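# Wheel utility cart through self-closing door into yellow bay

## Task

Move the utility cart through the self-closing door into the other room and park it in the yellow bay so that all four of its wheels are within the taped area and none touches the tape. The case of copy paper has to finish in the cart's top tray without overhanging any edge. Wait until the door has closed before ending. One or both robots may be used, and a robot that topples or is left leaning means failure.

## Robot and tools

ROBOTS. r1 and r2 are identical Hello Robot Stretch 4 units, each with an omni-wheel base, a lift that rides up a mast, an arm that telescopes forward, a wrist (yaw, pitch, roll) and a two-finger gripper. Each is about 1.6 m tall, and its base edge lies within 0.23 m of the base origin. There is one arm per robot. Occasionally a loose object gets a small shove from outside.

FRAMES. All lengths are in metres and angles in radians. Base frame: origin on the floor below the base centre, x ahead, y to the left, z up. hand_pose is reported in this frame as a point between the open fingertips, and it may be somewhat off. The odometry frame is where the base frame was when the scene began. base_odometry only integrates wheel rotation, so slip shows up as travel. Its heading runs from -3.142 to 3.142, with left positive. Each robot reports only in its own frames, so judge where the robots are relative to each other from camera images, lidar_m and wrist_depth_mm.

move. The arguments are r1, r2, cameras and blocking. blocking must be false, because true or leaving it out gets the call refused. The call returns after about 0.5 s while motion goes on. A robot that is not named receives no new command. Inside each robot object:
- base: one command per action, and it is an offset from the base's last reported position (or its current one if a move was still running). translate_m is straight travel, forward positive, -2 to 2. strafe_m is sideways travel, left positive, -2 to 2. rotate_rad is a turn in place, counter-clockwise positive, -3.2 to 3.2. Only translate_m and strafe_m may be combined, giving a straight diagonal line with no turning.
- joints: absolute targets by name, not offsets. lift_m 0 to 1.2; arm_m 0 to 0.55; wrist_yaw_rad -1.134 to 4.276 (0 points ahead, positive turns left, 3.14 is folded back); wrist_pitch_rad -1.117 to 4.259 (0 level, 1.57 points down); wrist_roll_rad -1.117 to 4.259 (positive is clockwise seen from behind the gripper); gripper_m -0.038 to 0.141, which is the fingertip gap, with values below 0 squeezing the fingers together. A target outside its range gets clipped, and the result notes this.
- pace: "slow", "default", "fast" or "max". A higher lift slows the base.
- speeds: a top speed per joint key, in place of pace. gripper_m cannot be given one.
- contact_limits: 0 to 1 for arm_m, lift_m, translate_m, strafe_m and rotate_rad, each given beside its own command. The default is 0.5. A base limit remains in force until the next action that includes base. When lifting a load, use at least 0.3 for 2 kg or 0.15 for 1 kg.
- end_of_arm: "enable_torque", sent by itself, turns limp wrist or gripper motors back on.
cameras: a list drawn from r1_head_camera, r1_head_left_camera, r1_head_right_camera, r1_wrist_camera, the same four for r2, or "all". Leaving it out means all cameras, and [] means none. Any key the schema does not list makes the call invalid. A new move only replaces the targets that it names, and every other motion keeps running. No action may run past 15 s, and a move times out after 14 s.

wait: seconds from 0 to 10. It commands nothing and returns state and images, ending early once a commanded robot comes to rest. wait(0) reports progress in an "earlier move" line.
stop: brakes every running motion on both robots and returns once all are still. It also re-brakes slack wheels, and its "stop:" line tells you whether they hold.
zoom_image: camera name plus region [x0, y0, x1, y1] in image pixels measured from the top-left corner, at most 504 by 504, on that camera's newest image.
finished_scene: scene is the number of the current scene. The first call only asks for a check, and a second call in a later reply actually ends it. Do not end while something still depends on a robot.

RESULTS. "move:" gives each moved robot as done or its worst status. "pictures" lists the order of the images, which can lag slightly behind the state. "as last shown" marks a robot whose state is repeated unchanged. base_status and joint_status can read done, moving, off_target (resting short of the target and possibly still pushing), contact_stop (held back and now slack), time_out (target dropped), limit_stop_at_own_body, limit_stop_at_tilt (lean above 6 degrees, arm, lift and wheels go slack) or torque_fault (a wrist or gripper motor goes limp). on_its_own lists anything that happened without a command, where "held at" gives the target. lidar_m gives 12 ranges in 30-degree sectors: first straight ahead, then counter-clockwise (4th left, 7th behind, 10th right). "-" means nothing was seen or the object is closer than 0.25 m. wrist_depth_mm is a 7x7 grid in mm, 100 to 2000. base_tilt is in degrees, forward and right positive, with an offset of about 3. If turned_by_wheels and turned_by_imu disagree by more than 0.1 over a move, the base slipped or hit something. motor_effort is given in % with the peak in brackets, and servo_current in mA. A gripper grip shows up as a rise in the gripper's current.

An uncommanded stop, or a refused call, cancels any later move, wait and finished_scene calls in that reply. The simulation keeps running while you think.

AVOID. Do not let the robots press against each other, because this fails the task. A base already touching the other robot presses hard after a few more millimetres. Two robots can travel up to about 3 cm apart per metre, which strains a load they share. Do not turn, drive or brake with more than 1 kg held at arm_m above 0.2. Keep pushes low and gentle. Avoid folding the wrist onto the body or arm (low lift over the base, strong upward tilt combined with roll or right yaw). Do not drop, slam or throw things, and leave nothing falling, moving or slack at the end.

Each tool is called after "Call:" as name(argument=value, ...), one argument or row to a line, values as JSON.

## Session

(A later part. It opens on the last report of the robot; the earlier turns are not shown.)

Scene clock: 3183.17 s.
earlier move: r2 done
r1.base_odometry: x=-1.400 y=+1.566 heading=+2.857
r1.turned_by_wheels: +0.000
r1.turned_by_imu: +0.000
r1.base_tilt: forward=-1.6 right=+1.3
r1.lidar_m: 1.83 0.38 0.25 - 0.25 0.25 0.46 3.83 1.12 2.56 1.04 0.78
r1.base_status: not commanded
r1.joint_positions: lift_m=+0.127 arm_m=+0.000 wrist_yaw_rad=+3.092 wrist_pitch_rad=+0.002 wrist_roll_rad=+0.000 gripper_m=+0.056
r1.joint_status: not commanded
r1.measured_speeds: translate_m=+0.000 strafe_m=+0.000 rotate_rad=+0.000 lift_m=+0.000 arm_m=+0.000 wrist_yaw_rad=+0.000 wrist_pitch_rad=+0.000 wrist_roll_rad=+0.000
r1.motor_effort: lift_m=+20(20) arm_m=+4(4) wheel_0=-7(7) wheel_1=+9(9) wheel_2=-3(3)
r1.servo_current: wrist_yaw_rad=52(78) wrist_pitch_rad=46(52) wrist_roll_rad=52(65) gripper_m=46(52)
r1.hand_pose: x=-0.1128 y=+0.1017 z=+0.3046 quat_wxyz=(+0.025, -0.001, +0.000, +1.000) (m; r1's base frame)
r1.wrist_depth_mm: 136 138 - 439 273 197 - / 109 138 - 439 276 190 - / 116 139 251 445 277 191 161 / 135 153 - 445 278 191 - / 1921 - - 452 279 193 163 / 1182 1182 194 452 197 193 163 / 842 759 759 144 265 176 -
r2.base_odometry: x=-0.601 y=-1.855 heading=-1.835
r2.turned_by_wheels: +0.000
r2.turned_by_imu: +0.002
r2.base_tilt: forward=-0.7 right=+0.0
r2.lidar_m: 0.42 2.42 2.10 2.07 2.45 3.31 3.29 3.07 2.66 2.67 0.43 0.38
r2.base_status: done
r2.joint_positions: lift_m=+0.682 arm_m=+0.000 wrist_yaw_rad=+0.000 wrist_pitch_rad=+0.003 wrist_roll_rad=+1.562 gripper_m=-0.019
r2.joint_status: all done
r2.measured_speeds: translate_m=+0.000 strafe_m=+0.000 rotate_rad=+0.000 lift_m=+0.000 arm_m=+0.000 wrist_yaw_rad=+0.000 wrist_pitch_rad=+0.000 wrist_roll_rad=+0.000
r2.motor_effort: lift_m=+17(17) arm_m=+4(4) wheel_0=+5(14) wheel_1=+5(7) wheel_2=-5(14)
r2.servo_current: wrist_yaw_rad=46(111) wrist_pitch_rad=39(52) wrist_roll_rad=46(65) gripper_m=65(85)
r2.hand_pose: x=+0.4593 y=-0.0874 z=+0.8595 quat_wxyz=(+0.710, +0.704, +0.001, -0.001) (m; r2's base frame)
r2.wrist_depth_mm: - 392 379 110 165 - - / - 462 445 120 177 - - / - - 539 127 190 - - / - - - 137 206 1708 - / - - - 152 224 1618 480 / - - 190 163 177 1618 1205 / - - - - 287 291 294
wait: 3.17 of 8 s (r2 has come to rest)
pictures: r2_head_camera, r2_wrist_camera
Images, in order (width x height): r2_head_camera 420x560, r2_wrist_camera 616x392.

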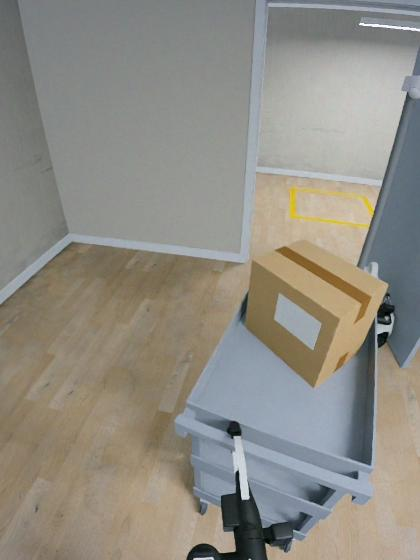

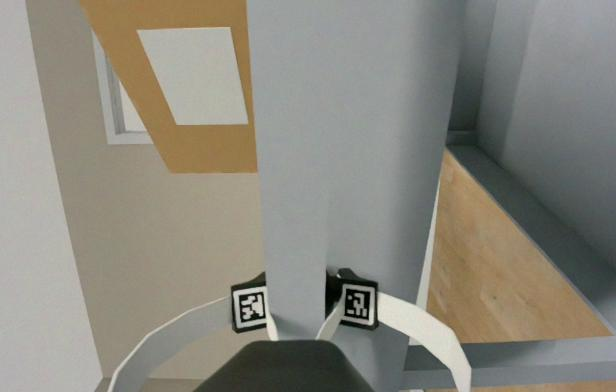

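Call:
move(
  r2={"base": {"translate_m": -0.135, "strafe_m": -0.041}, "pace": "slow"},
  blocking=false,
  cameras=[],
)

Call:
wait(
  seconds=8,
  cameras=["r2_wrist_camera", "r2_head_camera"],
)

Scene clock: 3233.00 s.
move: r2 moving
r1.base_odometry: x=-1.400 y=+1.566 heading=+2.857
r1.turned_by_wheels: +0.000
r1.turned_by_imu: +0.000
r1.base_tilt: forward=-1.6 right=+1.3
r1.lidar_m: 1.26 0.37 0.25 - 0.25 0.25 0.46 3.80 1.14 2.56 1.02 0.78
r1.base_status: not commanded
r1.joint_positions: lift_m=+0.127 arm_m=+0.000 wrist_yaw_rad=+3.092 wrist_pitch_rad=+0.002 wrist_roll_rad=+0.000 gripper_m=+0.056
r1.joint_status: not commanded
r1.measured_speeds: translate_m=+0.000 strafe_m=+0.000 rotate_rad=+0.000 lift_m=+0.000 arm_m=+0.000 wrist_yaw_rad=+0.000 wrist_pitch_rad=+0.000 wrist_roll_rad=+0.000
r1.motor_effort: lift_m=+20(20) arm_m=+4(4) wheel_0=-7(7) wheel_1=+9(9) wheel_2=-2(3)
r1.servo_current: wrist_yaw_rad=46(65) wrist_pitch_rad=46(52) wrist_roll_rad=52(65) gripper_m=46(46)
r1.hand_pose: x=-0.1128 y=+0.1017 z=+0.3046 quat_wxyz=(+0.025, -0.001, +0.000, +1.000) (m; r1's base frame)
r1.wrist_depth_mm: 136 138 - 442 274 197 - / 109 138 - 445 277 190 - / 116 139 250 445 278 191 161 / 135 153 - 449 279 192 - / 1983 - - 452 281 193 163 / 1182 1182 194 455 196 192 162 / 842 759 750 143 264 176 -
r2.base_odometry: x=-0.602 y=-1.842 heading=-1.835
r2.turned_by_wheels: +0.000
r2.turned_by_imu: +0.000
r2.base_tilt: forward=-0.7 right=+0.1
r2.lidar_m: 0.44 2.43 2.08 2.10 2.47 3.30 3.30 3.07 2.62 2.67 0.41 0.38
r2.base_status: translate_m moving; strafe_m moving
r2.joint_positions: lift_m=+0.682 arm_m=+0.000 wrist_yaw_rad=+0.001 wrist_pitch_rad=+0.003 wrist_roll_rad=+1.562 gripper_m=-0.019
r2.joint_status: not commanded
r2.measured_speeds: translate_m=-0.050 strafe_m=-0.015 rotate_rad=+0.000 lift_m=+0.000 arm_m=+0.000 wrist_yaw_rad=+0.000 wrist_pitch_rad=+0.000 wrist_roll_rad=+0.000
r2.motor_effort: lift_m=+17(17) arm_m=+3(4) wheel_0=-4(6) wheel_1=-7(9) wheel_2=+10(12)
r2.servo_current: wrist_yaw_rad=52(52) wrist_pitch_rad=39(46) wrist_roll_rad=46(52) gripper_m=78(78)
r2.hand_pose: x=+0.4593 y=-0.0873 z=+0.8595 quat_wxyz=(+0.710, +0.704, +0.001, -0.001) (m; r2's base frame)
r2.wrist_depth_mm: - 389 382 113 168 - - / - 459 445 121 179 - - / - - 535 129 192 - - / - - - 141 206 1708 - / - - - 153 225 1618 488 / - - 190 164 176 1618 1182 / - - - - 287 291 296
pictures: none
No camera images: "cameras" was empty.

Scene clock: 3235.17 s.
earlier move: r2 done
r1.base_odometry: x=-1.400 y=+1.566 heading=+2.857
r1.turned_by_wheels: +0.000
r1.turned_by_imu: +0.000
r1.base_tilt: forward=-1.6 right=+1.3
r1.lidar_m: 1.10 0.37 0.25 - 0.25 0.25 0.47 3.81 1.15 2.56 2.84 0.86
r1.base_status: not commanded
r1.joint_positions: lift_m=+0.127 arm_m=+0.000 wrist_yaw_rad=+3.092 wrist_pitch_rad=+0.002 wrist_roll_rad=+0.000 gripper_m=+0.056
r1.joint_status: not commanded
r1.measured_speeds: translate_m=+0.000 strafe_m=+0.000 rotate_rad=+0.000 lift_m=+0.000 arm_m=+0.000 wrist_yaw_rad=+0.000 wrist_pitch_rad=+0.000 wrist_roll_rad=+0.000
r1.motor_effort: lift_m=+20(20) arm_m=+4(4) wheel_0=-7(7) wheel_1=+9(9) wheel_2=-2(3)
r1.servo_current: wrist_yaw_rad=72(72) wrist_pitch_rad=39(52) wrist_roll_rad=26(65) gripper_m=39(52)
r1.hand_pose: x=-0.1128 y=+0.1017 z=+0.3046 quat_wxyz=(+0.025, -0.001, +0.000, +1.000) (m; r1's base frame)
r1.wrist_depth_mm: 136 138 - 436 276 197 - / 109 138 - 442 276 191 - / 116 139 250 442 278 191 161 / 135 153 - 452 278 192 - / 1983 - - 449 279 193 163 / 1205 1205 195 455 196 193 162 / 842 741 750 143 265 176 -
r2.base_odometry: x=-0.606 y=-1.714 heading=-1.835
r2.turned_by_wheels: +0.000
r2.turned_by_imu: +0.000
r2.base_tilt: forward=-0.6 right=+0.0
r2.lidar_m: 0.41 2.51 2.17 2.17 2.54 3.20 3.19 2.96 2.57 2.61 0.47 0.41
r2.base_status: done
r2.joint_positions: lift_m=+0.682 arm_m=+0.000 wrist_yaw_rad=+0.001 wrist_pitch_rad=+0.003 wrist_roll_rad=+1.562 gripper_m=-0.019
r2.joint_status: not commanded
r2.measured_speeds: translate_m=+0.000 strafe_m=+0.000 rotate_rad=+0.000 lift_m=+0.000 arm_m=+0.000 wrist_yaw_rad=+0.000 wrist_pitch_rad=+0.000 wrist_roll_rad=+0.000
r2.motor_effort: lift_m=+17(17) arm_m=+4(4) wheel_0=-8(12) wheel_1=-4(9) wheel_2=+6(13)
r2.servo_current: wrist_yaw_rad=52(65) wrist_pitch_rad=46(46) wrist_roll_rad=52(59) gripper_m=78(85)
r2.hand_pose: x=+0.4593 y=-0.0873 z=+0.8595 quat_wxyz=(+0.710, +0.704, +0.001, -0.001) (m; r2's base frame)
r2.wrist_depth_mm: - 427 424 137 192 - - / - 439 430 144 200 759 - / - - 492 149 208 - - / - - 580 157 219 - - / - - - 164 228 1661 - / - - 190 170 180 1576 1182 / - - - - 250 1576 1138
wait: 2.17 of 8 s (r2 has come to rest)
pictures: r2_head_camera, r2_wrist_camera
Images, in order (width x height): r2_head_camera 420x560, r2_wrist_camera 616x392.

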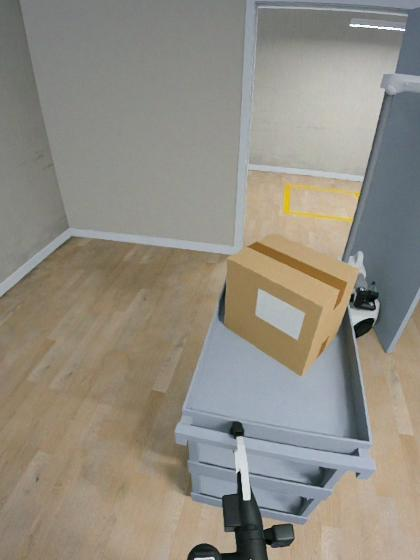

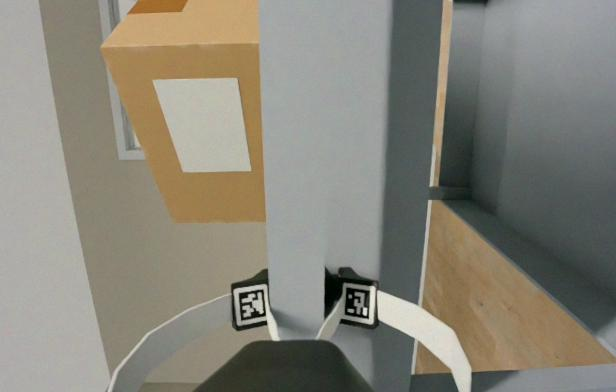

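Call:
move(
  r2={"base": {"translate_m": 0.244, "strafe_m": -0.053}, "pace": "slow"},
  blocking=false,
  cameras=[],
)

Call:
wait(
  seconds=8,
  cameras=["r2_wrist_camera", "r2_head_camera"],
)

Scene clock: 3252.13 s.
move: r2 moving
r1.base_odometry: x=-1.400 y=+1.566 heading=+2.857
r1.turned_by_wheels: +0.000
r1.turned_by_imu: +0.000
r1.base_tilt: forward=-1.6 right=+1.3
r1.lidar_m: 1.10 0.35 0.25 - 0.25 0.25 0.45 3.81 1.15 2.57 2.85 0.88
r1.base_status: not commanded
r1.joint_positions: lift_m=+0.127 arm_m=+0.000 wrist_yaw_rad=+3.092 wrist_pitch_rad=+0.002 wrist_roll_rad=+0.000 gripper_m=+0.056
r1.joint_status: not commanded
r1.measured_speeds: translate_m=+0.000 strafe_m=+0.000 rotate_rad=+0.000 lift_m=+0.000 arm_m=+0.000 wrist_yaw_rad=+0.000 wrist_pitch_rad=+0.000 wrist_roll_rad=+0.000
r1.motor_effort: lift_m=+20(20) arm_m=+4(4) wheel_0=-6(7) wheel_1=+9(9) wheel_2=-2(3)
r1.servo_current: wrist_yaw_rad=46(65) wrist_pitch_rad=39(46) wrist_roll_rad=39(59) gripper_m=33(46)
r1.hand_pose: x=-0.1128 y=+0.1017 z=+0.3046 quat_wxyz=(+0.025, -0.001, +0.000, +1.000) (m; r1's base frame)
r1.wrist_depth_mm: 136 138 - 439 274 196 - / 109 138 - 439 277 191 - / 116 139 251 449 277 191 162 / 135 153 - 452 279 191 - / 1983 - - 455 281 193 162 / 1182 1182 194 455 197 192 163 / 842 741 750 143 264 177 -
r2.base_odometry: x=-0.612 y=-1.725 heading=-1.835
r2.turned_by_wheels: +0.000
r2.turned_by_imu: +0.001
r2.base_tilt: forward=-0.6 right=+0.1
r2.lidar_m: 0.41 2.49 2.17 2.15 2.52 3.20 3.21 2.98 2.59 2.59 0.45 0.40
r2.base_status: translate_m moving; strafe_m moving
r2.joint_positions: lift_m=+0.682 arm_m=+0.000 wrist_yaw_rad=+0.000 wrist_pitch_rad=+0.003 wrist_roll_rad=+1.562 gripper_m=-0.019
r2.joint_status: not commanded
r2.measured_speeds: translate_m=+0.049 strafe_m=-0.011 rotate_rad=+0.001 lift_m=+0.000 arm_m=+0.000 wrist_yaw_rad=+0.000 wrist_pitch_rad=+0.000 wrist_roll_rad=+0.000
r2.motor_effort: lift_m=+17(17) arm_m=+4(4) wheel_0=+11(11) wheel_1=+6(6) wheel_2=-11(12)
r2.servo_current: wrist_yaw_rad=39(52) wrist_pitch_rad=46(46) wrist_roll_rad=52(52) gripper_m=72(78)
r2.hand_pose: x=+0.4593 y=-0.0873 z=+0.8595 quat_wxyz=(+0.710, +0.704, +0.001, -0.001) (m; r2's base frame)
r2.wrist_depth_mm: - 410 407 133 187 - - / - 442 430 140 196 768 - / - - 496 146 207 - - / - - 574 154 215 - - / - - - 162 227 1708 508 / - - 190 168 179 1576 1182 / - - - - 250 1397 1118
pictures: none
No camera images: "cameras" was empty.

Scene clock: 3255.40 s.
earlier move: r2 done
r1.base_odometry: x=-1.400 y=+1.566 heading=+2.857
r1.turned_by_wheels: +0.000
r1.turned_by_imu: +0.000
r1.base_tilt: forward=-1.6 right=+1.3
r1.lidar_m: 1.00 0.38 0.25 - 0.26 0.25 0.44 3.78 1.16 2.54 0.83 0.65
r1.base_status: not commanded
r1.joint_positions: lift_m=+0.127 arm_m=+0.000 wrist_yaw_rad=+3.092 wrist_pitch_rad=+0.002 wrist_roll_rad=+0.000 gripper_m=+0.056
r1.joint_status: not commanded
r1.measured_speeds: translate_m=+0.000 strafe_m=+0.000 rotate_rad=+0.000 lift_m=+0.000 arm_m=+0.000 wrist_yaw_rad=+0.000 wrist_pitch_rad=+0.000 wrist_roll_rad=+0.000
r1.motor_effort: lift_m=+20(20) arm_m=+4(4) wheel_0=-6(7) wheel_1=+9(9) wheel_2=-2(3)
r1.servo_current: wrist_yaw_rad=39(72) wrist_pitch_rad=39(59) wrist_roll_rad=46(72) gripper_m=33(46)
r1.hand_pose: x=-0.1128 y=+0.1017 z=+0.3046 quat_wxyz=(+0.025, -0.001, +0.000, +1.000) (m; r1's base frame)
r1.wrist_depth_mm: 136 138 - 436 273 197 - / 109 138 - 442 276 191 - / 116 138 251 449 277 192 161 / 135 153 - 449 278 193 - / 1921 - - 455 279 192 163 / 1205 1182 194 452 196 193 163 / 854 750 750 143 263 176 -
r2.base_odometry: x=-0.721 y=-1.935 heading=-1.835
r2.turned_by_wheels: +0.000
r2.turned_by_imu: +0.000
r2.base_tilt: forward=-0.7 right=+0.1
r2.lidar_m: 0.43 2.49 2.15 2.15 2.52 3.43 3.45 2.99 2.57 2.60 0.40 0.37
r2.base_status: done
r2.joint_positions: lift_m=+0.682 arm_m=+0.000 wrist_yaw_rad=-0.001 wrist_pitch_rad=+0.003 wrist_roll_rad=+1.562 gripper_m=-0.019
r2.joint_status: not commanded
r2.measured_speeds: translate_m=+0.000 strafe_m=+0.000 rotate_rad=+0.000 lift_m=+0.000 arm_m=+0.000 wrist_yaw_rad=+0.000 wrist_pitch_rad=+0.000 wrist_roll_rad=+0.000
r2.motor_effort: lift_m=+17(17) arm_m=+4(4) wheel_0=+3(11) wheel_1=+4(8) wheel_2=-8(12)
r2.servo_current: wrist_yaw_rad=46(59) wrist_pitch_rad=39(52) wrist_roll_rad=52(65) gripper_m=78(85)
r2.hand_pose: x=+0.4592 y=-0.0877 z=+0.8595 quat_wxyz=(+0.710, +0.704, +0.001, -0.001) (m; r2's base frame)
r2.wrist_depth_mm: - 379 379 115 172 - - / - 455 445 123 181 - - / - - 525 131 194 - - / - - - 143 208 - - / - - - 152 225 1576 492 / - - 189 165 177 1618 1182 / - - - - 291 290 296
wait: 3.27 of 8 s (r2 has come to rest)
pictures: r2_head_camera, r2_wrist_camera
Images, in order (width x height): r2_head_camera 420x560, r2_wrist_camera 616x392.

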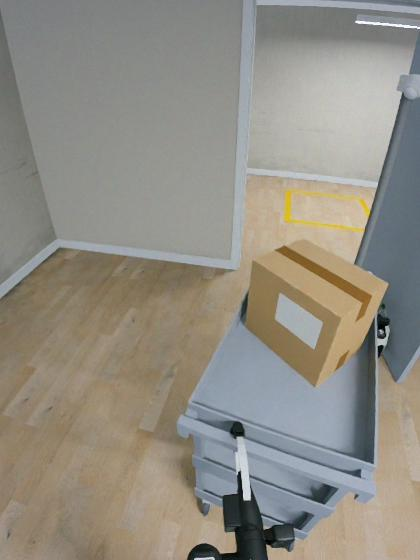

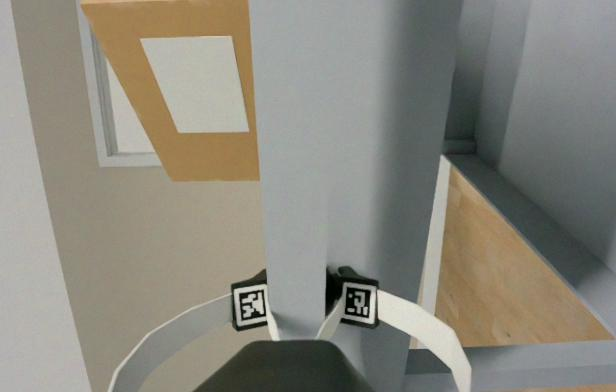

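Call:
move(
  r2={"base": {"rotate_rad": 0.436}, "joints": {"wrist_yaw_rad": -0.724}, "speeds": {"wrist_yaw_rad": 0.9}, "pace": "slow"},
  blocking=false,
  cameras=[],
)

Call:
wait(
  seconds=6,
  cameras=["r2_wrist_camera", "r2_head_camera", "r2_head_right_camera"],
)

Scene clock: 3409.10 s.
move: r2 moving
r1.base_odometry: x=-1.400 y=+1.566 heading=+2.857
r1.turned_by_wheels: +0.000
r1.turned_by_imu: +0.000
r1.base_tilt: forward=-1.6 right=+1.3
r1.lidar_m: 0.89 0.39 0.25 - 0.25 0.25 0.44 3.80 1.17 2.59 0.83 0.64
r1.base_status: not commanded
r1.joint_positions: lift_m=+0.127 arm_m=+0.000 wrist_yaw_rad=+3.092 wrist_pitch_rad=+0.002 wrist_roll_rad=+0.000 gripper_m=+0.056
r1.joint_status: not commanded
r1.measured_speeds: translate_m=+0.000 strafe_m=+0.000 rotate_rad=+0.000 lift_m=+0.000 arm_m=+0.000 wrist_yaw_rad=+0.000 wrist_pitch_rad=+0.000 wrist_roll_rad=+0.000
r1.motor_effort: lift_m=+20(20) arm_m=+4(4) wheel_0=-7(7) wheel_1=+9(9) wheel_2=-3(3)
r1.servo_current: wrist_yaw_rad=65(65) wrist_pitch_rad=52(52) wrist_roll_rad=52(59) gripper_m=39(46)
r1.hand_pose: x=-0.1128 y=+0.1017 z=+0.3046 quat_wxyz=(+0.025, -0.001, +0.000, +1.000) (m; r1's base frame)
r1.wrist_depth_mm: 136 138 - 439 274 197 - / 109 138 - 445 277 191 - / 116 139 251 449 278 191 161 / 135 153 - 452 279 191 - / 1983 - - 452 279 193 163 / 1182 1205 195 455 196 193 162 / 831 750 750 143 264 176 -
r2.base_odometry: x=-0.721 y=-1.936 heading=-1.710
r2.turned_by_wheels: +0.125
r2.turned_by_imu: +0.122
r2.base_tilt: forward=-0.7 right=+0.1
r2.lidar_m: 0.37 2.34 2.13 2.16 2.72 3.43 3.49 2.84 2.60 2.63 0.39 0.35
r2.base_status: rotate_rad moving
r2.joint_positions: lift_m=+0.682 arm_m=+0.000 wrist_yaw_rad=-0.335 wrist_pitch_rad=+0.003 wrist_roll_rad=+1.562 gripper_m=-0.019
r2.joint_status: wrist_yaw_rad moving
r2.measured_speeds: translate_m=+0.000 strafe_m=-0.001 rotate_rad=+0.476 lift_m=+0.000 arm_m=+0.000 wrist_yaw_rad=-1.001 wrist_pitch_rad=+0.000 wrist_roll_rad=+0.000
r2.motor_effort: lift_m=+17(17) arm_m=+4(4) wheel_0=-5(7) wheel_1=-7(8) wheel_2=-5(10)
r2.servo_current: wrist_yaw_rad=137(260) wrist_pitch_rad=46(46) wrist_roll_rad=52(52) gripper_m=72(85)
r2.hand_pose: x=+0.4146 y=-0.1773 z=+0.8595 quat_wxyz=(+0.700, +0.694, -0.116, -0.119) (m; r2's base frame)
r2.wrist_depth_mm: - 496 496 145 202 - - / - 436 430 150 208 778 - / - 504 484 154 214 - - / - - 549 160 223 - - / - - - 167 229 1808 - / - - 189 172 179 1618 480 / - - - - - 1863 1182
pictures: none
No camera images: "cameras" was empty.

Scene clock: 3410.40 s.
earlier move: r2 done
r1.base_odometry: x=-1.400 y=+1.566 heading=+2.857
r1.turned_by_wheels: +0.000
r1.turned_by_imu: +0.000
r1.base_tilt: forward=-1.6 right=+1.3
r1.lidar_m: 0.97 0.38 0.25 - 0.25 0.25 0.46 3.80 1.17 2.56 0.88 0.68
r1.base_status: not commanded
r1.joint_positions: lift_m=+0.127 arm_m=+0.000 wrist_yaw_rad=+3.092 wrist_pitch_rad=+0.002 wrist_roll_rad=+0.000 gripper_m=+0.056
r1.joint_status: not commanded
r1.measured_speeds: translate_m=+0.000 strafe_m=+0.000 rotate_rad=+0.000 lift_m=+0.000 arm_m=+0.000 wrist_yaw_rad=+0.000 wrist_pitch_rad=+0.000 wrist_roll_rad=+0.000
r1.motor_effort: lift_m=+20(20) arm_m=+4(4) wheel_0=-7(7) wheel_1=+9(9) wheel_2=-3(3)
r1.servo_current: wrist_yaw_rad=52(65) wrist_pitch_rad=39(52) wrist_roll_rad=46(59) gripper_m=46(46)
r1.hand_pose: x=-0.1128 y=+0.1017 z=+0.3046 quat_wxyz=(+0.025, -0.001, +0.000, +1.000) (m; r1's base frame)
r1.wrist_depth_mm: 136 138 - 439 274 197 - / 109 138 - 442 276 190 - / 116 139 250 445 278 191 161 / 135 153 - 449 278 191 - / 1983 - - 452 281 193 163 / 1205 1182 194 455 196 193 163 / 842 750 750 143 264 176 -
r2.base_odometry: x=-0.721 y=-1.935 heading=-1.400
r2.turned_by_wheels: +0.310
r2.turned_by_imu: +0.302
r2.base_tilt: forward=-0.7 right=+0.1
r2.lidar_m: 2.62 2.18 2.13 2.39 3.44 3.42 3.21 2.62 2.60 0.40 0.33 0.38
r2.base_status: done
r2.joint_positions: lift_m=+0.682 arm_m=+0.000 wrist_yaw_rad=-0.723 wrist_pitch_rad=+0.003 wrist_roll_rad=+1.562 gripper_m=-0.019
r2.joint_status: all done
r2.measured_speeds: translate_m=+0.000 strafe_m=+0.000 rotate_rad=+0.000 lift_m=+0.000 arm_m=+0.000 wrist_yaw_rad=+0.000 wrist_pitch_rad=+0.000 wrist_roll_rad=+0.000
r2.motor_effort: lift_m=+17(17) arm_m=+4(4) wheel_0=-4(12) wheel_1=-2(9) wheel_2=-5(10)
r2.servo_current: wrist_yaw_rad=52(260) wrist_pitch_rad=46(46) wrist_roll_rad=39(65) gripper_m=78(85)
r2.hand_pose: x=+0.3292 y=-0.2564 z=+0.8595 quat_wxyz=(+0.664, +0.659, -0.248, -0.252) (m; r2's base frame)
r2.wrist_depth_mm: - 1366 569 156 213 750 - / - 462 445 159 217 - - / - - 473 163 221 - - / - - 530 166 226 831 - / - - 603 170 231 - - / - - 189 174 178 1576 492 / - - - - 240 1756 1182
wait: 1.30 of 6 s (r2 has come to rest)
pictures: r2_head_camera, r2_head_right_camera, r2_wrist_camera
Images, in order (width x height): r2_head_camera 420x560, r2_head_right_camera 420x672, r2_wrist_camera 616x392.

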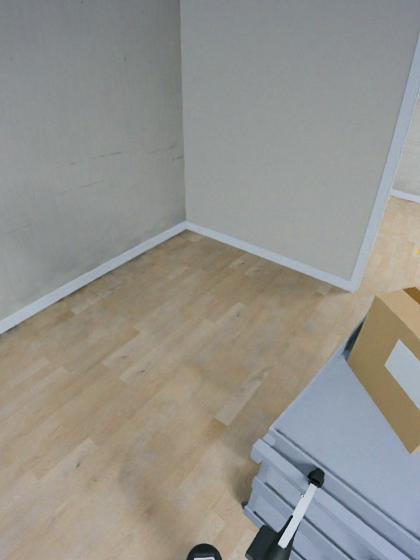

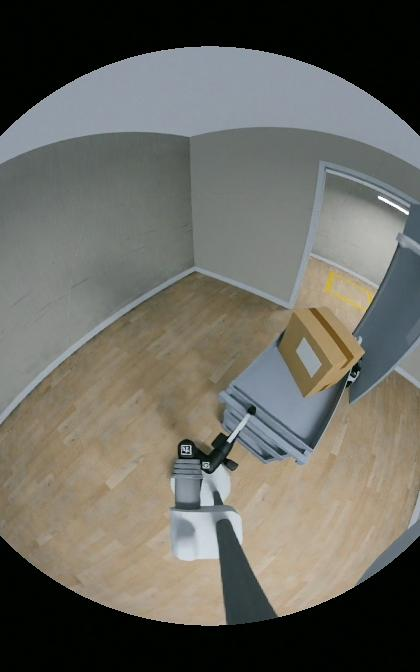

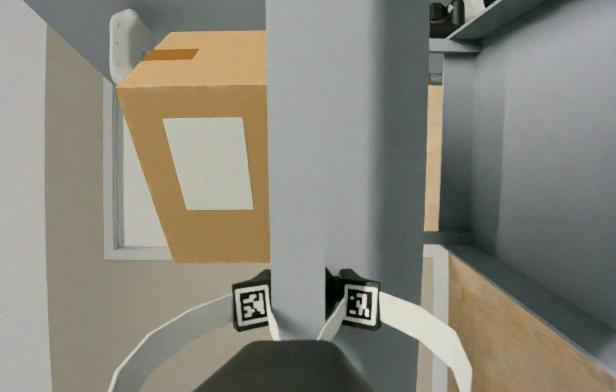

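Call:
move(
  r2={"base": {"translate_m": -0.389, "strafe_m": 0.316}, "pace": "slow"},
  blocking=false,
  cameras=[],
)

Call:
wait(
  seconds=9,
  cameras=["r2_wrist_camera", "r2_head_right_camera"],
)

Scene clock: 3422.87 s.
move: r2 moving
r1.base_odometry: x=-1.400 y=+1.566 heading=+2.857
r1.turned_by_wheels: +0.000
r1.turned_by_imu: +0.000
r1.base_tilt: forward=-1.6 right=+1.3
r1.lidar_m: 1.00 0.35 0.25 - 0.25 0.25 0.46 3.82 1.16 2.55 0.89 0.72
r1.base_status: not commanded
r1.joint_positions: lift_m=+0.127 arm_m=+0.000 wrist_yaw_rad=+3.092 wrist_pitch_rad=+0.002 wrist_roll_rad=+0.000 gripper_m=+0.056
r1.joint_status: not commanded
r1.measured_speeds: translate_m=+0.000 strafe_m=+0.000 rotate_rad=+0.000 lift_m=+0.000 arm_m=+0.000 wrist_yaw_rad=+0.000 wrist_pitch_rad=+0.000 wrist_roll_rad=+0.000
r1.motor_effort: lift_m=+20(20) arm_m=+4(4) wheel_0=-7(7) wheel_1=+9(9) wheel_2=-2(3)
r1.servo_current: wrist_yaw_rad=52(65) wrist_pitch_rad=39(46) wrist_roll_rad=46(59) gripper_m=33(46)
r1.hand_pose: x=-0.1128 y=+0.1017 z=+0.3046 quat_wxyz=(+0.025, -0.001, +0.000, +1.000) (m; r1's base frame)
r1.wrist_depth_mm: 136 138 - 439 276 197 - / 109 138 - 442 277 190 - / 116 138 251 445 278 191 161 / 135 153 - 449 278 192 - / 1983 - - 449 279 193 163 / 1182 1205 195 455 197 193 162 / 842 750 759 143 265 177 -
r2.base_odometry: x=-0.715 y=-1.924 heading=-1.400
r2.turned_by_wheels: +0.000
r2.turned_by_imu: +0.001
r2.base_tilt: forward=-0.7 right=+0.0
r2.lidar_m: 2.63 2.17 2.13 2.39 3.44 3.43 3.19 2.59 2.59 0.37 0.34 0.38
r2.base_status: translate_m moving; strafe_m moving
r2.joint_positions: lift_m=+0.682 arm_m=+0.000 wrist_yaw_rad=-0.723 wrist_pitch_rad=+0.003 wrist_roll_rad=+1.562 gripper_m=-0.019
r2.joint_status: not commanded
r2.measured_speeds: translate_m=-0.040 strafe_m=+0.033 rotate_rad=+0.000 lift_m=+0.000 arm_m=+0.000 wrist_yaw_rad=+0.000 wrist_pitch_rad=+0.000 wrist_roll_rad=+0.000
r2.motor_effort: lift_m=+17(17) arm_m=+4(4) wheel_0=-10(15) wheel_1=+6(6) wheel_2=+10(10)
r2.servo_current: wrist_yaw_rad=59(59) wrist_pitch_rad=39(46) wrist_roll_rad=46(59) gripper_m=72(78)
r2.hand_pose: x=+0.3292 y=-0.2564 z=+0.8595 quat_wxyz=(+0.664, +0.659, -0.248, -0.252) (m; r2's base frame)
r2.wrist_depth_mm: - 1366 569 157 213 750 - / - 462 442 159 218 - - / - - 473 163 222 - - / - - 530 166 227 842 - / - - 609 170 231 - - / - - 188 174 178 1618 496 / - - - - 241 1708 1205
pictures: none
No camera images: "cameras" was empty.

Scene clock: 3428.60 s.
earlier move: r2 done
r1.base_odometry: x=-1.400 y=+1.566 heading=+2.857
r1.turned_by_wheels: +0.000
r1.turned_by_imu: +0.000
r1.base_tilt: forward=-1.6 right=+1.3
r1.lidar_m: 1.19 0.38 0.25 - 0.25 0.25 0.46 3.80 1.15 2.60 2.85 1.16
r1.base_status: not commanded
r1.joint_positions: lift_m=+0.127 arm_m=+0.000 wrist_yaw_rad=+3.092 wrist_pitch_rad=+0.002 wrist_roll_rad=+0.000 gripper_m=+0.056
r1.joint_status: not commanded
r1.measured_speeds: translate_m=+0.000 strafe_m=+0.000 rotate_rad=+0.000 lift_m=+0.000 arm_m=+0.000 wrist_yaw_rad=+0.000 wrist_pitch_rad=+0.000 wrist_roll_rad=+0.000
r1.motor_effort: lift_m=+20(20) arm_m=+4(4) wheel_0=-6(7) wheel_1=+9(9) wheel_2=-3(3)
r1.servo_current: wrist_yaw_rad=59(78) wrist_pitch_rad=39(52) wrist_roll_rad=65(65) gripper_m=46(52)
r1.hand_pose: x=-0.1128 y=+0.1017 z=+0.3046 quat_wxyz=(+0.025, -0.001, +0.000, +1.000) (m; r1's base frame)
r1.wrist_depth_mm: 136 138 - 439 274 197 - / 109 138 - 439 276 191 - / 116 139 251 445 277 191 162 / 135 152 - 445 278 193 - / - - - 452 279 192 163 / 1182 1182 195 455 197 193 162 / 842 750 759 144 264 176 -
r2.base_odometry: x=-0.476 y=-1.498 heading=-1.400
r2.turned_by_wheels: +0.000
r2.turned_by_imu: -0.001
r2.base_tilt: forward=-0.7 right=+0.1
r2.lidar_m: 2.65 2.16 2.15 2.40 2.97 2.92 3.22 2.61 2.58 0.40 0.33 0.38
r2.base_status: done
r2.joint_positions: lift_m=+0.682 arm_m=+0.000 wrist_yaw_rad=-0.725 wrist_pitch_rad=+0.003 wrist_roll_rad=+1.562 gripper_m=-0.019
r2.joint_status: not commanded
r2.measured_speeds: translate_m=+0.000 strafe_m=+0.000 rotate_rad=+0.000 lift_m=+0.000 arm_m=+0.000 wrist_yaw_rad=+0.000 wrist_pitch_rad=+0.000 wrist_roll_rad=+0.000
r2.motor_effort: lift_m=+17(17) arm_m=+4(4) wheel_0=-6(15) wheel_1=+5(8) wheel_2=+4(10)
r2.servo_current: wrist_yaw_rad=39(59) wrist_pitch_rad=39(52) wrist_roll_rad=39(65) gripper_m=65(85)
r2.hand_pose: x=+0.3288 y=-0.2567 z=+0.8595 quat_wxyz=(+0.664, +0.659, -0.249, -0.253) (m; r2's base frame)
r2.wrist_depth_mm: - 1808 569 156 213 - - / - 459 449 158 216 - - / - - 477 163 221 - - / - - 530 166 226 831 - / - - 609 169 231 - - / - - 189 173 181 1576 484 / - - - - 240 1708 1182
wait: 5.73 of 9 s (r2 has come to rest)
pictures: r2_head_right_camera, r2_wrist_camera
Images, in order (width x height): r2_head_right_camera 420x672, r2_wrist_camera 616x392.

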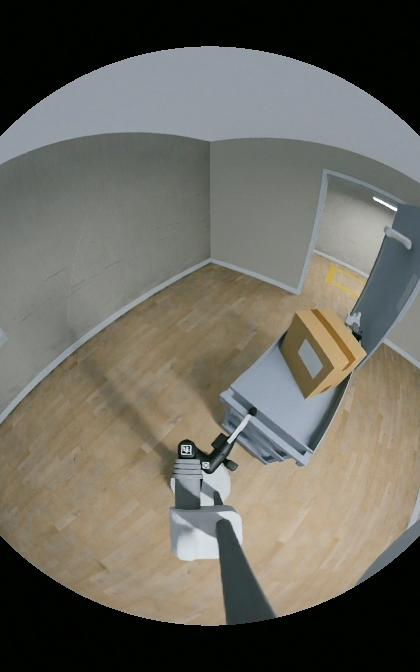

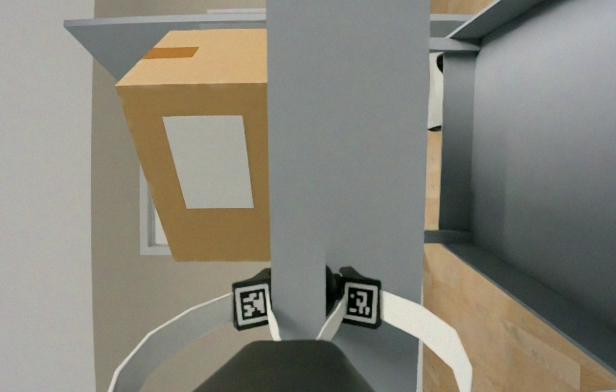

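Call:
zoom_image(
  camera="r2_wrist_camera",
  region=[300, 0, 616, 392],
)

Call:
zoom_image(
  camera="r2_wrist_camera",
  region=[0, 0, 330, 330],
)

Scaled by 1.286.

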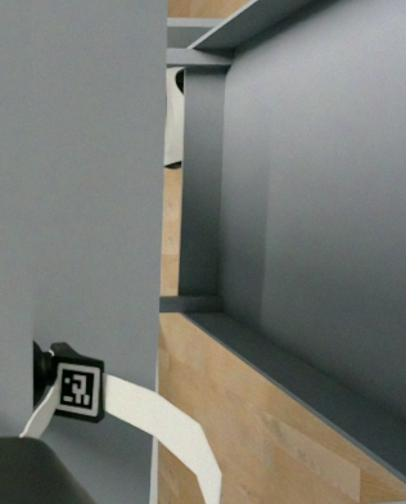

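Scaled by 1.527.

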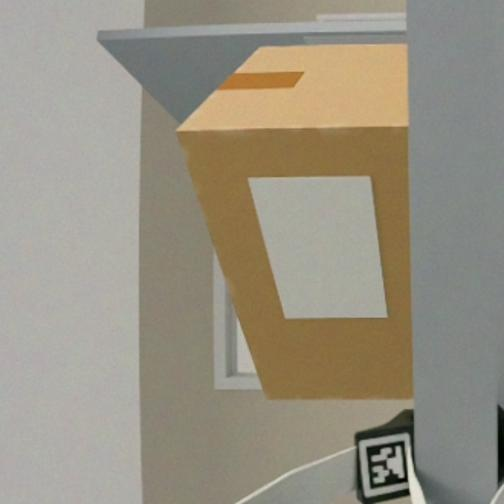

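Call:
zoom_image(
  camera="r2_wrist_camera",
  region=[416, 232, 616, 392],
)

Call:
zoom_image(
  camera="r2_head_camera",
  region=[200, 150, 420, 560],
)

Scaled by 2.520.

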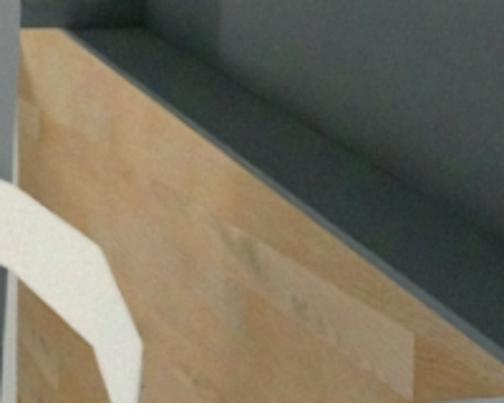

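This scene's latest camera images include none from r2_head_camera. They are from: r2_head_right_camera, r2_wrist_camera. r2_head_camera's image comes with the result of a call that names it in "cameras".

Call:
move(
  r2={"joints": {"gripper_m": 0.12}},
  blocking=false,
  cameras=[],
)

Call:
wait(
  seconds=4,
  cameras=["r2_wrist_camera", "r2_head_camera"],
)

Scene clock: 3589.97 s.
move: r2 moving
r1.base_odometry: x=-1.400 y=+1.566 heading=+2.857
r1.turned_by_wheels: +0.000
r1.turned_by_imu: +0.000
r1.base_tilt: forward=-1.6 right=+1.2
r1.lidar_m: 1.18 0.40 0.25 - 0.25 0.25 0.45 3.83 1.14 2.58 2.82 1.18
r1.base_status: not commanded
r1.joint_positions: lift_m=+0.127 arm_m=+0.000 wrist_yaw_rad=+3.092 wrist_pitch_rad=+0.002 wrist_roll_rad=+0.000 gripper_m=+0.056
r1.joint_status: not commanded
r1.measured_speeds: translate_m=+0.000 strafe_m=+0.000 rotate_rad=+0.000 lift_m=+0.000 arm_m=+0.000 wrist_yaw_rad=+0.000 wrist_pitch_rad=+0.000 wrist_roll_rad=+0.000
r1.motor_effort: lift_m=+20(20) arm_m=+4(4) wheel_0=-6(7) wheel_1=+9(9) wheel_2=-3(3)
r1.servo_current: wrist_yaw_rad=59(72) wrist_pitch_rad=39(52) wrist_roll_rad=59(65) gripper_m=52(52)
r1.hand_pose: x=-0.1128 y=+0.1017 z=+0.3046 quat_wxyz=(+0.025, -0.001, +0.000, +1.000) (m; r1's base frame)
r1.wrist_depth_mm: 136 138 - 439 274 197 - / 109 138 - 445 277 190 - / 116 139 251 445 278 191 161 / 135 152 - 449 278 192 - / 1921 - - 452 279 192 163 / 1205 1205 195 459 196 193 162 / 866 759 750 144 264 176 -
r2.base_odometry: x=-0.476 y=-1.498 heading=-1.400
r2.turned_by_wheels: +0.000
r2.turned_by_imu: +0.001
r2.base_tilt: forward=-0.6 right=+0.1
r2.lidar_m: 2.64 2.14 2.14 2.38 2.96 2.94 3.21 2.60 2.59 0.40 0.35 0.36
r2.base_status: not commanded
r2.joint_positions: lift_m=+0.682 arm_m=+0.000 wrist_yaw_rad=-0.726 wrist_pitch_rad=+0.003 wrist_roll_rad=+1.562 gripper_m=+0.005
r2.joint_status: gripper_m moving
r2.measured_speeds: translate_m=+0.000 strafe_m=+0.000 rotate_rad=+0.000 lift_m=+0.000 arm_m=+0.000 wrist_yaw_rad=+0.000 wrist_pitch_rad=+0.000 wrist_roll_rad=+0.000
r2.motor_effort: lift_m=+17(17) arm_m=+4(4) wheel_0=-5(7) wheel_1=+5(5) wheel_2=+4(5)
r2.servo_current: wrist_yaw_rad=46(59) wrist_pitch_rad=46(52) wrist_roll_rad=46(59) gripper_m=85(104)
r2.hand_pose: x=+0.3286 y=-0.2568 z=+0.8595 quat_wxyz=(+0.664, +0.659, -0.249, -0.253) (m; r2's base frame)
r2.wrist_depth_mm: - - 569 160 216 - - / - 462 449 163 221 - - / - - 477 166 225 - - / - - 539 169 230 831 - / - - 615 175 236 - - / - - 192 178 184 1618 484 / - - - - - 1464 1182
pictures: none
No camera images: "cameras" was empty.

Scene clock: 3591.60 s.
earlier move: r2 done
r1.base_odometry: x=-1.400 y=+1.566 heading=+2.857
r1.turned_by_wheels: +0.000
r1.turned_by_imu: +0.000
r1.base_tilt: forward=-1.6 right=+1.3
r1.lidar_m: 1.15 0.37 0.25 - 0.25 0.25 0.48 3.80 1.18 2.57 2.84 1.15
r1.base_status: not commanded
r1.joint_positions: lift_m=+0.127 arm_m=+0.000 wrist_yaw_rad=+3.092 wrist_pitch_rad=+0.002 wrist_roll_rad=+0.000 gripper_m=+0.056
r1.joint_status: not commanded
r1.measured_speeds: translate_m=+0.000 strafe_m=+0.000 rotate_rad=+0.000 lift_m=+0.000 arm_m=+0.000 wrist_yaw_rad=+0.000 wrist_pitch_rad=+0.000 wrist_roll_rad=+0.000
r1.motor_effort: lift_m=+20(20) arm_m=+4(4) wheel_0=-7(7) wheel_1=+9(9) wheel_2=-2(3)
r1.servo_current: wrist_yaw_rad=52(72) wrist_pitch_rad=46(52) wrist_roll_rad=39(65) gripper_m=46(52)
r1.hand_pose: x=-0.1128 y=+0.1017 z=+0.3046 quat_wxyz=(+0.025, -0.001, +0.000, +1.000) (m; r1's base frame)
r1.wrist_depth_mm: 136 138 - 439 274 197 - / 109 138 - 442 276 191 - / 116 139 250 445 278 191 161 / 135 153 - 452 279 192 - / - - - 455 279 193 162 / 1182 1205 194 455 196 193 162 / 854 750 750 143 265 176 -
r2.base_odometry: x=-0.476 y=-1.498 heading=-1.399
r2.turned_by_wheels: +0.000
r2.turned_by_imu: +0.000
r2.base_tilt: forward=-0.7 right=+0.1
r2.lidar_m: 2.67 2.19 2.16 2.38 2.96 2.92 3.20 2.62 2.59 0.39 0.34 0.37
r2.base_status: not commanded
r2.joint_positions: lift_m=+0.682 arm_m=+0.000 wrist_yaw_rad=-0.726 wrist_pitch_rad=+0.003 wrist_roll_rad=+1.562 gripper_m=+0.120
r2.joint_status: all done
r2.measured_speeds: translate_m=+0.000 strafe_m=+0.000 rotate_rad=+0.000 lift_m=+0.000 arm_m=+0.000 wrist_yaw_rad=+0.000 wrist_pitch_rad=+0.000 wrist_roll_rad=+0.000
r2.motor_effort: lift_m=+17(17) arm_m=+4(4) wheel_0=-4(7) wheel_1=+5(6) wheel_2=+4(5)
r2.servo_current: wrist_yaw_rad=52(59) wrist_pitch_rad=39(52) wrist_roll_rad=46(65) gripper_m=46(124)
r2.hand_pose: x=+0.3286 y=-0.2568 z=+0.8595 quat_wxyz=(+0.663, +0.659, -0.249, -0.253) (m; r2's base frame)
r2.wrist_depth_mm: - - 585 169 225 - - / - - 459 174 230 - - / - - 488 177 235 - - / - - 554 180 240 854 - / - - 615 185 245 - - / - - 202 186 215 1430 484 / - - - - - 1756 1182
wait: 1.63 of 4 s (r2 has come to rest)
pictures: r2_head_camera, r2_wrist_camera
Images, in order (width x height): r2_head_camera 420x560, r2_wrist_camera 616x392.

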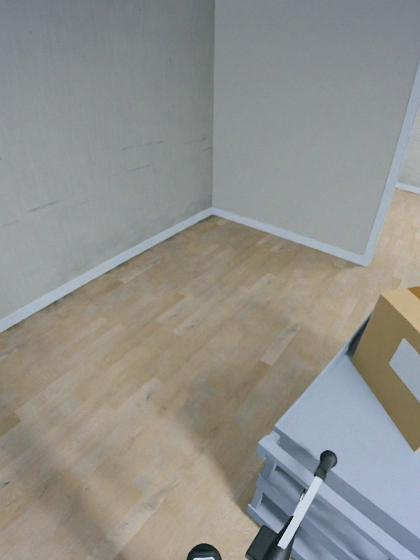

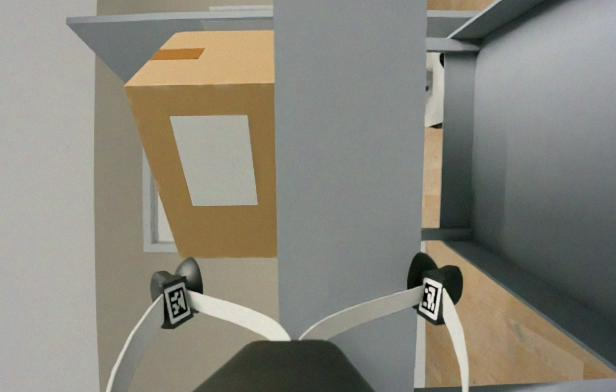

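Call:
move(
  r2={"base": {"translate_m": -0.005, "strafe_m": -0.019}, "joints": {"wrist_yaw_rad": -0.796}, "pace": "slow"},
  blocking=false,
  cameras=[],
)

Call:
wait(
  seconds=3,
  cameras=["r2_wrist_camera"],
)

Scene clock: 3601.80 s.
move: r2 moving
r1.base_odometry: x=-1.400 y=+1.566 heading=+2.857
r1.turned_by_wheels: +0.000
r1.turned_by_imu: +0.000
r1.base_tilt: forward=-1.6 right=+1.3
r1.lidar_m: 1.15 0.37 0.25 - 0.25 0.25 0.44 3.80 1.15 2.52 2.85 1.15
r1.base_status: not commanded
r1.joint_positions: lift_m=+0.127 arm_m=+0.000 wrist_yaw_rad=+3.092 wrist_pitch_rad=+0.002 wrist_roll_rad=+0.000 gripper_m=+0.056
r1.joint_status: not commanded
r1.measured_speeds: translate_m=+0.000 strafe_m=+0.000 rotate_rad=+0.000 lift_m=+0.000 arm_m=+0.000 wrist_yaw_rad=+0.000 wrist_pitch_rad=+0.000 wrist_roll_rad=+0.000
r1.motor_effort: lift_m=+20(20) arm_m=+4(4) wheel_0=-7(7) wheel_1=+9(9) wheel_2=-3(3)
r1.servo_current: wrist_yaw_rad=39(72) wrist_pitch_rad=46(46) wrist_roll_rad=52(52) gripper_m=46(46)
r1.hand_pose: x=-0.1128 y=+0.1017 z=+0.3046 quat_wxyz=(+0.025, -0.001, +0.000, +1.000) (m; r1's base frame)
r1.wrist_depth_mm: 136 138 - 442 276 198 - / 109 138 - 442 274 190 - / 116 139 250 445 277 191 161 / 135 153 - 449 279 192 - / 1863 - - 452 279 192 163 / 1229 1205 195 452 197 192 162 / 842 750 750 143 264 176 -
r2.base_odometry: x=-0.488 y=-1.497 heading=-1.399
r2.turned_by_wheels: +0.000
r2.turned_by_imu: +0.001
r2.base_tilt: forward=-0.7 right=+0.1
r2.lidar_m: 2.63 2.19 2.14 2.39 2.95 2.95 3.19 2.61 2.58 0.40 0.35 0.37
r2.base_status: translate_m moving; strafe_m moving
r2.joint_positions: lift_m=+0.682 arm_m=+0.000 wrist_yaw_rad=-0.793 wrist_pitch_rad=+0.003 wrist_roll_rad=+1.562 gripper_m=+0.120
r2.joint_status: wrist_yaw_rad moving
r2.measured_speeds: translate_m=-0.011 strafe_m=-0.042 rotate_rad=+0.001 lift_m=+0.000 arm_m=+0.000 wrist_yaw_rad=+0.000 wrist_pitch_rad=+0.000 wrist_roll_rad=+0.000
r2.motor_effort: lift_m=+17(17) arm_m=+4(4) wheel_0=+5(9) wheel_1=-7(9) wheel_2=+6(8)
r2.servo_current: wrist_yaw_rad=39(98) wrist_pitch_rad=39(46) wrist_roll_rad=52(52) gripper_m=46(59)
r2.hand_pose: x=+0.3110 y=-0.2668 z=+0.8595 quat_wxyz=(+0.655, +0.650, -0.271, -0.275) (m; r2's base frame)
r2.wrist_depth_mm: - - - 176 234 1756 - / - - 564 178 237 - - / - - 466 180 238 - - / - - 517 182 241 842 - / - - 559 184 244 854 - / - - 202 185 213 521 - / - - - - - 1756 488
pictures: none
No camera images: "cameras" was empty.

Scene clock: 3602.47 s.
earlier move: r2 done
r1.base_odometry: x=-1.400 y=+1.566 heading=+2.857
r1.turned_by_wheels: +0.000
r1.turned_by_imu: +0.000
r1.base_tilt: forward=-1.6 right=+1.3
r1.lidar_m: 1.16 0.38 0.25 - 0.25 0.25 0.47 3.79 1.15 2.54 2.84 1.16
r1.base_status: not commanded
r1.joint_positions: lift_m=+0.127 arm_m=+0.000 wrist_yaw_rad=+3.092 wrist_pitch_rad=+0.002 wrist_roll_rad=+0.000 gripper_m=+0.056
r1.joint_status: not commanded
r1.measured_speeds: translate_m=+0.000 strafe_m=+0.000 rotate_rad=+0.000 lift_m=+0.000 arm_m=+0.000 wrist_yaw_rad=+0.000 wrist_pitch_rad=+0.000 wrist_roll_rad=+0.000
r1.motor_effort: lift_m=+20(20) arm_m=+4(4) wheel_0=-6(7) wheel_1=+9(9) wheel_2=-3(3)
r1.servo_current: wrist_yaw_rad=52(72) wrist_pitch_rad=46(52) wrist_roll_rad=26(65) gripper_m=39(46)
r1.hand_pose: x=-0.1128 y=+0.1017 z=+0.3046 quat_wxyz=(+0.025, -0.001, +0.000, +1.000) (m; r1's base frame)
r1.wrist_depth_mm: 136 138 - 439 274 197 - / 109 138 - 445 276 190 - / 116 139 249 445 278 191 161 / 135 153 - 449 279 193 - / 1983 - - 452 279 193 162 / 1205 1229 194 455 196 192 162 / 831 768 750 144 264 176 -
r2.base_odometry: x=-0.495 y=-1.497 heading=-1.399
r2.turned_by_wheels: +0.000
r2.turned_by_imu: +0.000
r2.base_tilt: forward=-0.6 right=+0.1
r2.lidar_m: 2.70 2.17 2.17 2.40 2.96 2.93 3.18 2.56 2.57 0.41 0.33 0.37
r2.base_status: done
r2.joint_positions: lift_m=+0.682 arm_m=+0.000 wrist_yaw_rad=-0.793 wrist_pitch_rad=+0.003 wrist_roll_rad=+1.562 gripper_m=+0.120
r2.joint_status: all done
r2.measured_speeds: translate_m=+0.000 strafe_m=+0.000 rotate_rad=+0.000 lift_m=+0.000 arm_m=+0.000 wrist_yaw_rad=+0.000 wrist_pitch_rad=+0.000 wrist_roll_rad=+0.000
r2.motor_effort: lift_m=+17(17) arm_m=+4(4) wheel_0=+4(9) wheel_1=-5(9) wheel_2=+4(8)
r2.servo_current: wrist_yaw_rad=39(98) wrist_pitch_rad=39(46) wrist_roll_rad=52(59) gripper_m=52(59)
r2.hand_pose: x=+0.3109 y=-0.2668 z=+0.8595 quat_wxyz=(+0.655, +0.650, -0.271, -0.275) (m; r2's base frame)
r2.wrist_depth_mm: - - - 172 229 1661 - / - - 580 174 231 - - / - - 473 176 234 - - / - - 504 177 235 - - / - - 559 179 239 854 - / - - 202 180 215 212 - / - - - - 245 1756 496
wait: 0.67 of 3 s (r2 has come to rest)
pictures: r2_wrist_camera
Images, in order (width x height): r2_wrist_camera 616x392.

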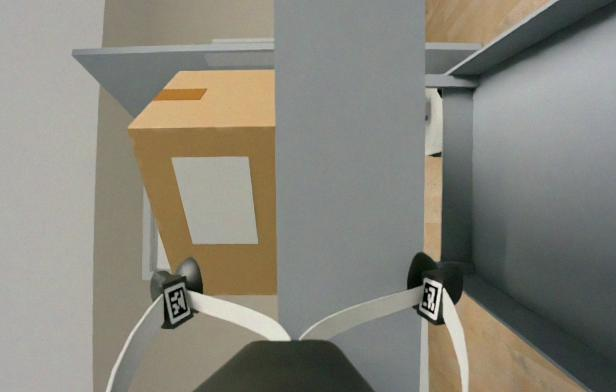

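Call:
move(
  r2={"joints": {"gripper_m": -0.036}},
  blocking=false,
  cameras=[],
)

Call:
wait(
  seconds=4,
  cameras=["r2_wrist_camera"],
)

Scene clock: 3607.00 s.
move: r2 moving
r1.base_odometry: x=-1.400 y=+1.566 heading=+2.857
r1.turned_by_wheels: +0.000
r1.turned_by_imu: +0.000
r1.base_tilt: forward=-1.5 right=+1.3
r1.lidar_m: 1.16 0.39 0.25 - 0.25 0.25 0.47 3.79 1.15 2.53 2.84 1.16
r1.base_status: not commanded
r1.joint_positions: lift_m=+0.127 arm_m=+0.000 wrist_yaw_rad=+3.092 wrist_pitch_rad=+0.002 wrist_roll_rad=+0.000 gripper_m=+0.056
r1.joint_status: not commanded
r1.measured_speeds: translate_m=+0.000 strafe_m=+0.000 rotate_rad=+0.000 lift_m=+0.000 arm_m=+0.000 wrist_yaw_rad=+0.000 wrist_pitch_rad=+0.000 wrist_roll_rad=+0.000
r1.motor_effort: lift_m=+20(20) arm_m=+4(4) wheel_0=-6(7) wheel_1=+9(9) wheel_2=-3(3)
r1.servo_current: wrist_yaw_rad=46(65) wrist_pitch_rad=46(46) wrist_roll_rad=52(65) gripper_m=46(46)
r1.hand_pose: x=-0.1128 y=+0.1017 z=+0.3046 quat_wxyz=(+0.025, -0.001, +0.000, +1.000) (m; r1's base frame)
r1.wrist_depth_mm: 136 138 - 439 274 197 - / 109 138 - 442 277 191 - / 116 139 249 445 277 191 161 / 135 153 - 445 279 192 - / 1921 - - 455 281 193 163 / 1205 1205 195 455 197 192 163 / 842 750 750 144 264 176 -
r2.base_odometry: x=-0.495 y=-1.497 heading=-1.399
r2.turned_by_wheels: +0.000
r2.turned_by_imu: +0.000
r2.base_tilt: forward=-0.7 right=+0.1
r2.lidar_m: 2.67 2.17 2.17 2.40 2.99 2.94 3.18 2.57 2.57 0.40 0.35 0.37
r2.base_status: not commanded
r2.joint_positions: lift_m=+0.682 arm_m=+0.000 wrist_yaw_rad=-0.793 wrist_pitch_rad=+0.003 wrist_roll_rad=+1.562 gripper_m=+0.106
r2.joint_status: gripper_m moving
r2.measured_speeds: translate_m=+0.000 strafe_m=+0.000 rotate_rad=+0.000 lift_m=+0.000 arm_m=+0.000 wrist_yaw_rad=+0.000 wrist_pitch_rad=+0.000 wrist_roll_rad=+0.000
r2.motor_effort: lift_m=+17(17) arm_m=+4(4) wheel_0=+4(4) wheel_1=-5(6) wheel_2=+4(4)
r2.servo_current: wrist_yaw_rad=52(59) wrist_pitch_rad=39(46) wrist_roll_rad=46(59) gripper_m=117(117)
r2.hand_pose: x=+0.3109 y=-0.2668 z=+0.8595 quat_wxyz=(+0.655, +0.650, -0.271, -0.275) (m; r2's base frame)
r2.wrist_depth_mm: - - - 172 229 1661 - / - - 580 174 233 - - / - - 466 176 234 - - / - - 508 177 236 831 - / - - 554 179 239 842 - / - - 198 181 213 - - / - - - - - 1661 492
pictures: none
No camera images: "cameras" was empty.

Scene clock: 3608.73 s.
earlier move: r2 done
r1.base_odometry: x=-1.400 y=+1.566 heading=+2.857
r1.turned_by_wheels: +0.000
r1.turned_by_imu: +0.000
r1.base_tilt: forward=-1.6 right=+1.2
r1.lidar_m: 1.15 0.39 0.25 - 0.25 0.25 0.45 3.79 1.13 2.55 2.83 1.17
r1.base_status: not commanded
r1.joint_positions: lift_m=+0.127 arm_m=+0.000 wrist_yaw_rad=+3.092 wrist_pitch_rad=+0.002 wrist_roll_rad=+0.000 gripper_m=+0.056
r1.joint_status: not commanded
r1.measured_speeds: translate_m=+0.000 strafe_m=+0.000 rotate_rad=+0.000 lift_m=+0.000 arm_m=+0.000 wrist_yaw_rad=+0.000 wrist_pitch_rad=+0.000 wrist_roll_rad=+0.000
r1.motor_effort: lift_m=+20(20) arm_m=+4(4) wheel_0=-7(7) wheel_1=+9(9) wheel_2=-2(3)
r1.servo_current: wrist_yaw_rad=46(85) wrist_pitch_rad=39(46) wrist_roll_rad=46(72) gripper_m=46(46)
r1.hand_pose: x=-0.1128 y=+0.1017 z=+0.3046 quat_wxyz=(+0.025, -0.001, +0.000, +1.000) (m; r1's base frame)
r1.wrist_depth_mm: 136 138 - 436 274 196 - / 109 138 - 439 277 191 - / 116 139 251 442 277 191 162 / 135 153 - 449 279 192 - / 1983 - - 452 281 193 163 / 1205 1205 195 459 197 193 162 / 854 759 741 144 265 176 -
r2.base_odometry: x=-0.495 y=-1.497 heading=-1.400
r2.turned_by_wheels: +0.000
r2.turned_by_imu: +0.000
r2.base_tilt: forward=-0.6 right=+0.1
r2.lidar_m: 0.43 2.20 2.17 2.39 2.98 2.95 3.16 2.56 2.56 0.40 0.35 0.38
r2.base_status: not commanded
r2.joint_positions: lift_m=+0.682 arm_m=+0.000 wrist_yaw_rad=-0.795 wrist_pitch_rad=+0.006 wrist_roll_rad=+1.562 gripper_m=-0.035
r2.joint_status: all done
r2.measured_speeds: translate_m=+0.000 strafe_m=+0.000 rotate_rad=+0.000 lift_m=+0.000 arm_m=+0.000 wrist_yaw_rad=+0.000 wrist_pitch_rad=+0.000 wrist_roll_rad=+0.000
r2.motor_effort: lift_m=+18(18) arm_m=+4(4) wheel_0=+1(4) wheel_1=-4(6) wheel_2=+2(4)
r2.servo_current: wrist_yaw_rad=46(59) wrist_pitch_rad=39(59) wrist_roll_rad=52(59) gripper_m=111(299)
r2.hand_pose: x=+0.3103 y=-0.2671 z=+0.8585 quat_wxyz=(+0.654, +0.650, -0.271, -0.277) (m; r2's base frame)
r2.wrist_depth_mm: - - - 168 225 1661 - / - - 574 170 229 - - / - 473 459 172 230 - - / - - 500 232 233 - - / - - 564 176 236 - - / - - 185 177 178 - - / - - - - 240 1576 496
wait: 1.73 of 4 s (r2 has come to rest)
pictures: r2_wrist_camera
Images, in order (width x height): r2_wrist_camera 616x392.

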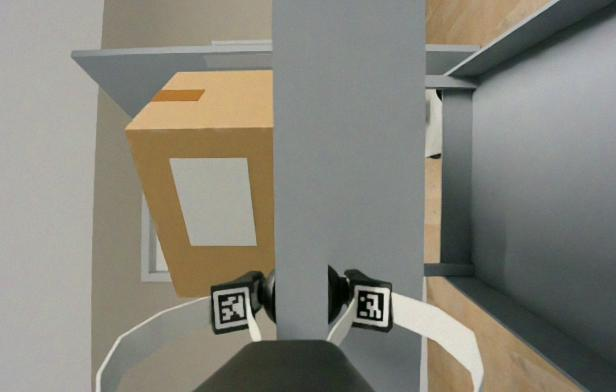

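Call:
zoom_image(
  camera="r2_wrist_camera",
  region=[60, 20, 280, 320],
)

Scaled by 1.680.

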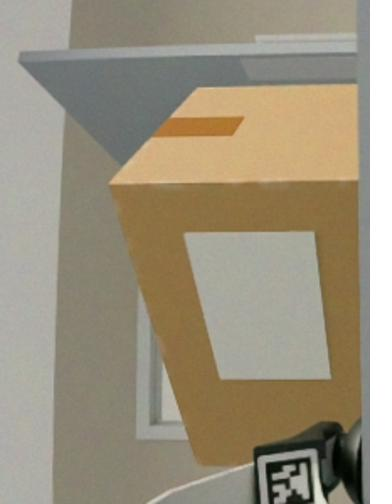

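Call:
move(
  r1={"base": {"strafe_m": 0.06}, "pace": "slow"},
  blocking=false,
  cameras=[],
)

Call:
wait(
  seconds=3,
  cameras=["r1_head_left_camera", "r2_wrist_camera"],
)

Scene clock: 3635.07 s.
move: r1 contact_stop
r1.base_odometry: x=-1.402 y=+1.562 heading=+2.859
r1.turned_by_wheels: +0.002
r1.turned_by_imu: +0.002
r1.base_tilt: forward=-1.6 right=+1.3
r1.lidar_m: 1.14 0.38 0.25 - 0.25 0.26 0.49 3.78 1.16 2.59 2.84 1.17
r1.base_status: strafe_m contact_stop
r1.joint_positions: lift_m=+0.127 arm_m=+0.000 wrist_yaw_rad=+3.092 wrist_pitch_rad=+0.002 wrist_roll_rad=+0.000 gripper_m=+0.056
r1.joint_status: not commanded
r1.measured_speeds: translate_m=+0.001 strafe_m=-0.010 rotate_rad=-0.003 lift_m=+0.000 arm_m=+0.000 wrist_yaw_rad=+0.000 wrist_pitch_rad=+0.000 wrist_roll_rad=+0.000
r1.on_its_own: the wheels are slack since a contact_stop
r1.motor_effort: lift_m=+20(20) arm_m=+4(4) wheel_0=-3(29) wheel_1=+4(28) wheel_2=+1(4)
r1.servo_current: wrist_yaw_rad=59(59) wrist_pitch_rad=39(52) wrist_roll_rad=52(59) gripper_m=39(46)
r1.hand_pose: x=-0.1128 y=+0.1017 z=+0.3046 quat_wxyz=(+0.025, -0.001, +0.000, +1.000) (m; r1's base frame)
r1.wrist_depth_mm: 136 138 - 433 272 196 - / 110 138 - 436 274 190 - / 117 139 249 442 276 190 - / 136 151 - 442 278 191 - / 1983 - - 449 278 192 162 / 1229 1182 195 452 196 192 162 / 842 750 759 143 262 175 -
r2.base_odometry: x=-0.495 y=-1.497 heading=-1.400
r2.turned_by_wheels: +0.000
r2.turned_by_imu: +0.000
r2.base_tilt: forward=-0.7 right=+0.1
r2.lidar_m: 0.42 2.18 2.15 2.37 2.99 2.94 3.19 2.59 2.56 0.39 0.35 0.38
r2.base_status: not commanded
r2.joint_positions: lift_m=+0.682 arm_m=+0.000 wrist_yaw_rad=-0.795 wrist_pitch_rad=+0.006 wrist_roll_rad=+1.562 gripper_m=-0.035
r2.joint_status: not commanded
r2.measured_speeds: translate_m=+0.000 strafe_m=+0.000 rotate_rad=+0.000 lift_m=+0.000 arm_m=+0.000 wrist_yaw_rad=+0.000 wrist_pitch_rad=+0.000 wrist_roll_rad=+0.000
r2.motor_effort: lift_m=+17(18) arm_m=+4(4) wheel_0=+1(1) wheel_1=-4(5) wheel_2=+1(2)
r2.servo_current: wrist_yaw_rad=52(52) wrist_pitch_rad=46(52) wrist_roll_rad=52(59) gripper_m=117(124)
r2.hand_pose: x=+0.3103 y=-0.2671 z=+0.8585 quat_wxyz=(+0.654, +0.650, -0.271, -0.277) (m; r2's base frame)
r2.wrist_depth_mm: - - - 168 227 1708 - / - - 574 170 229 - - / - 477 466 172 231 - - / - - 500 233 233 - - / - - 564 176 235 - - / - - 185 177 178 - - / - - - - 241 1618 496
pictures: none
No camera images: "cameras" was empty.

not run: a stop that you did not command came earlier in this reply.


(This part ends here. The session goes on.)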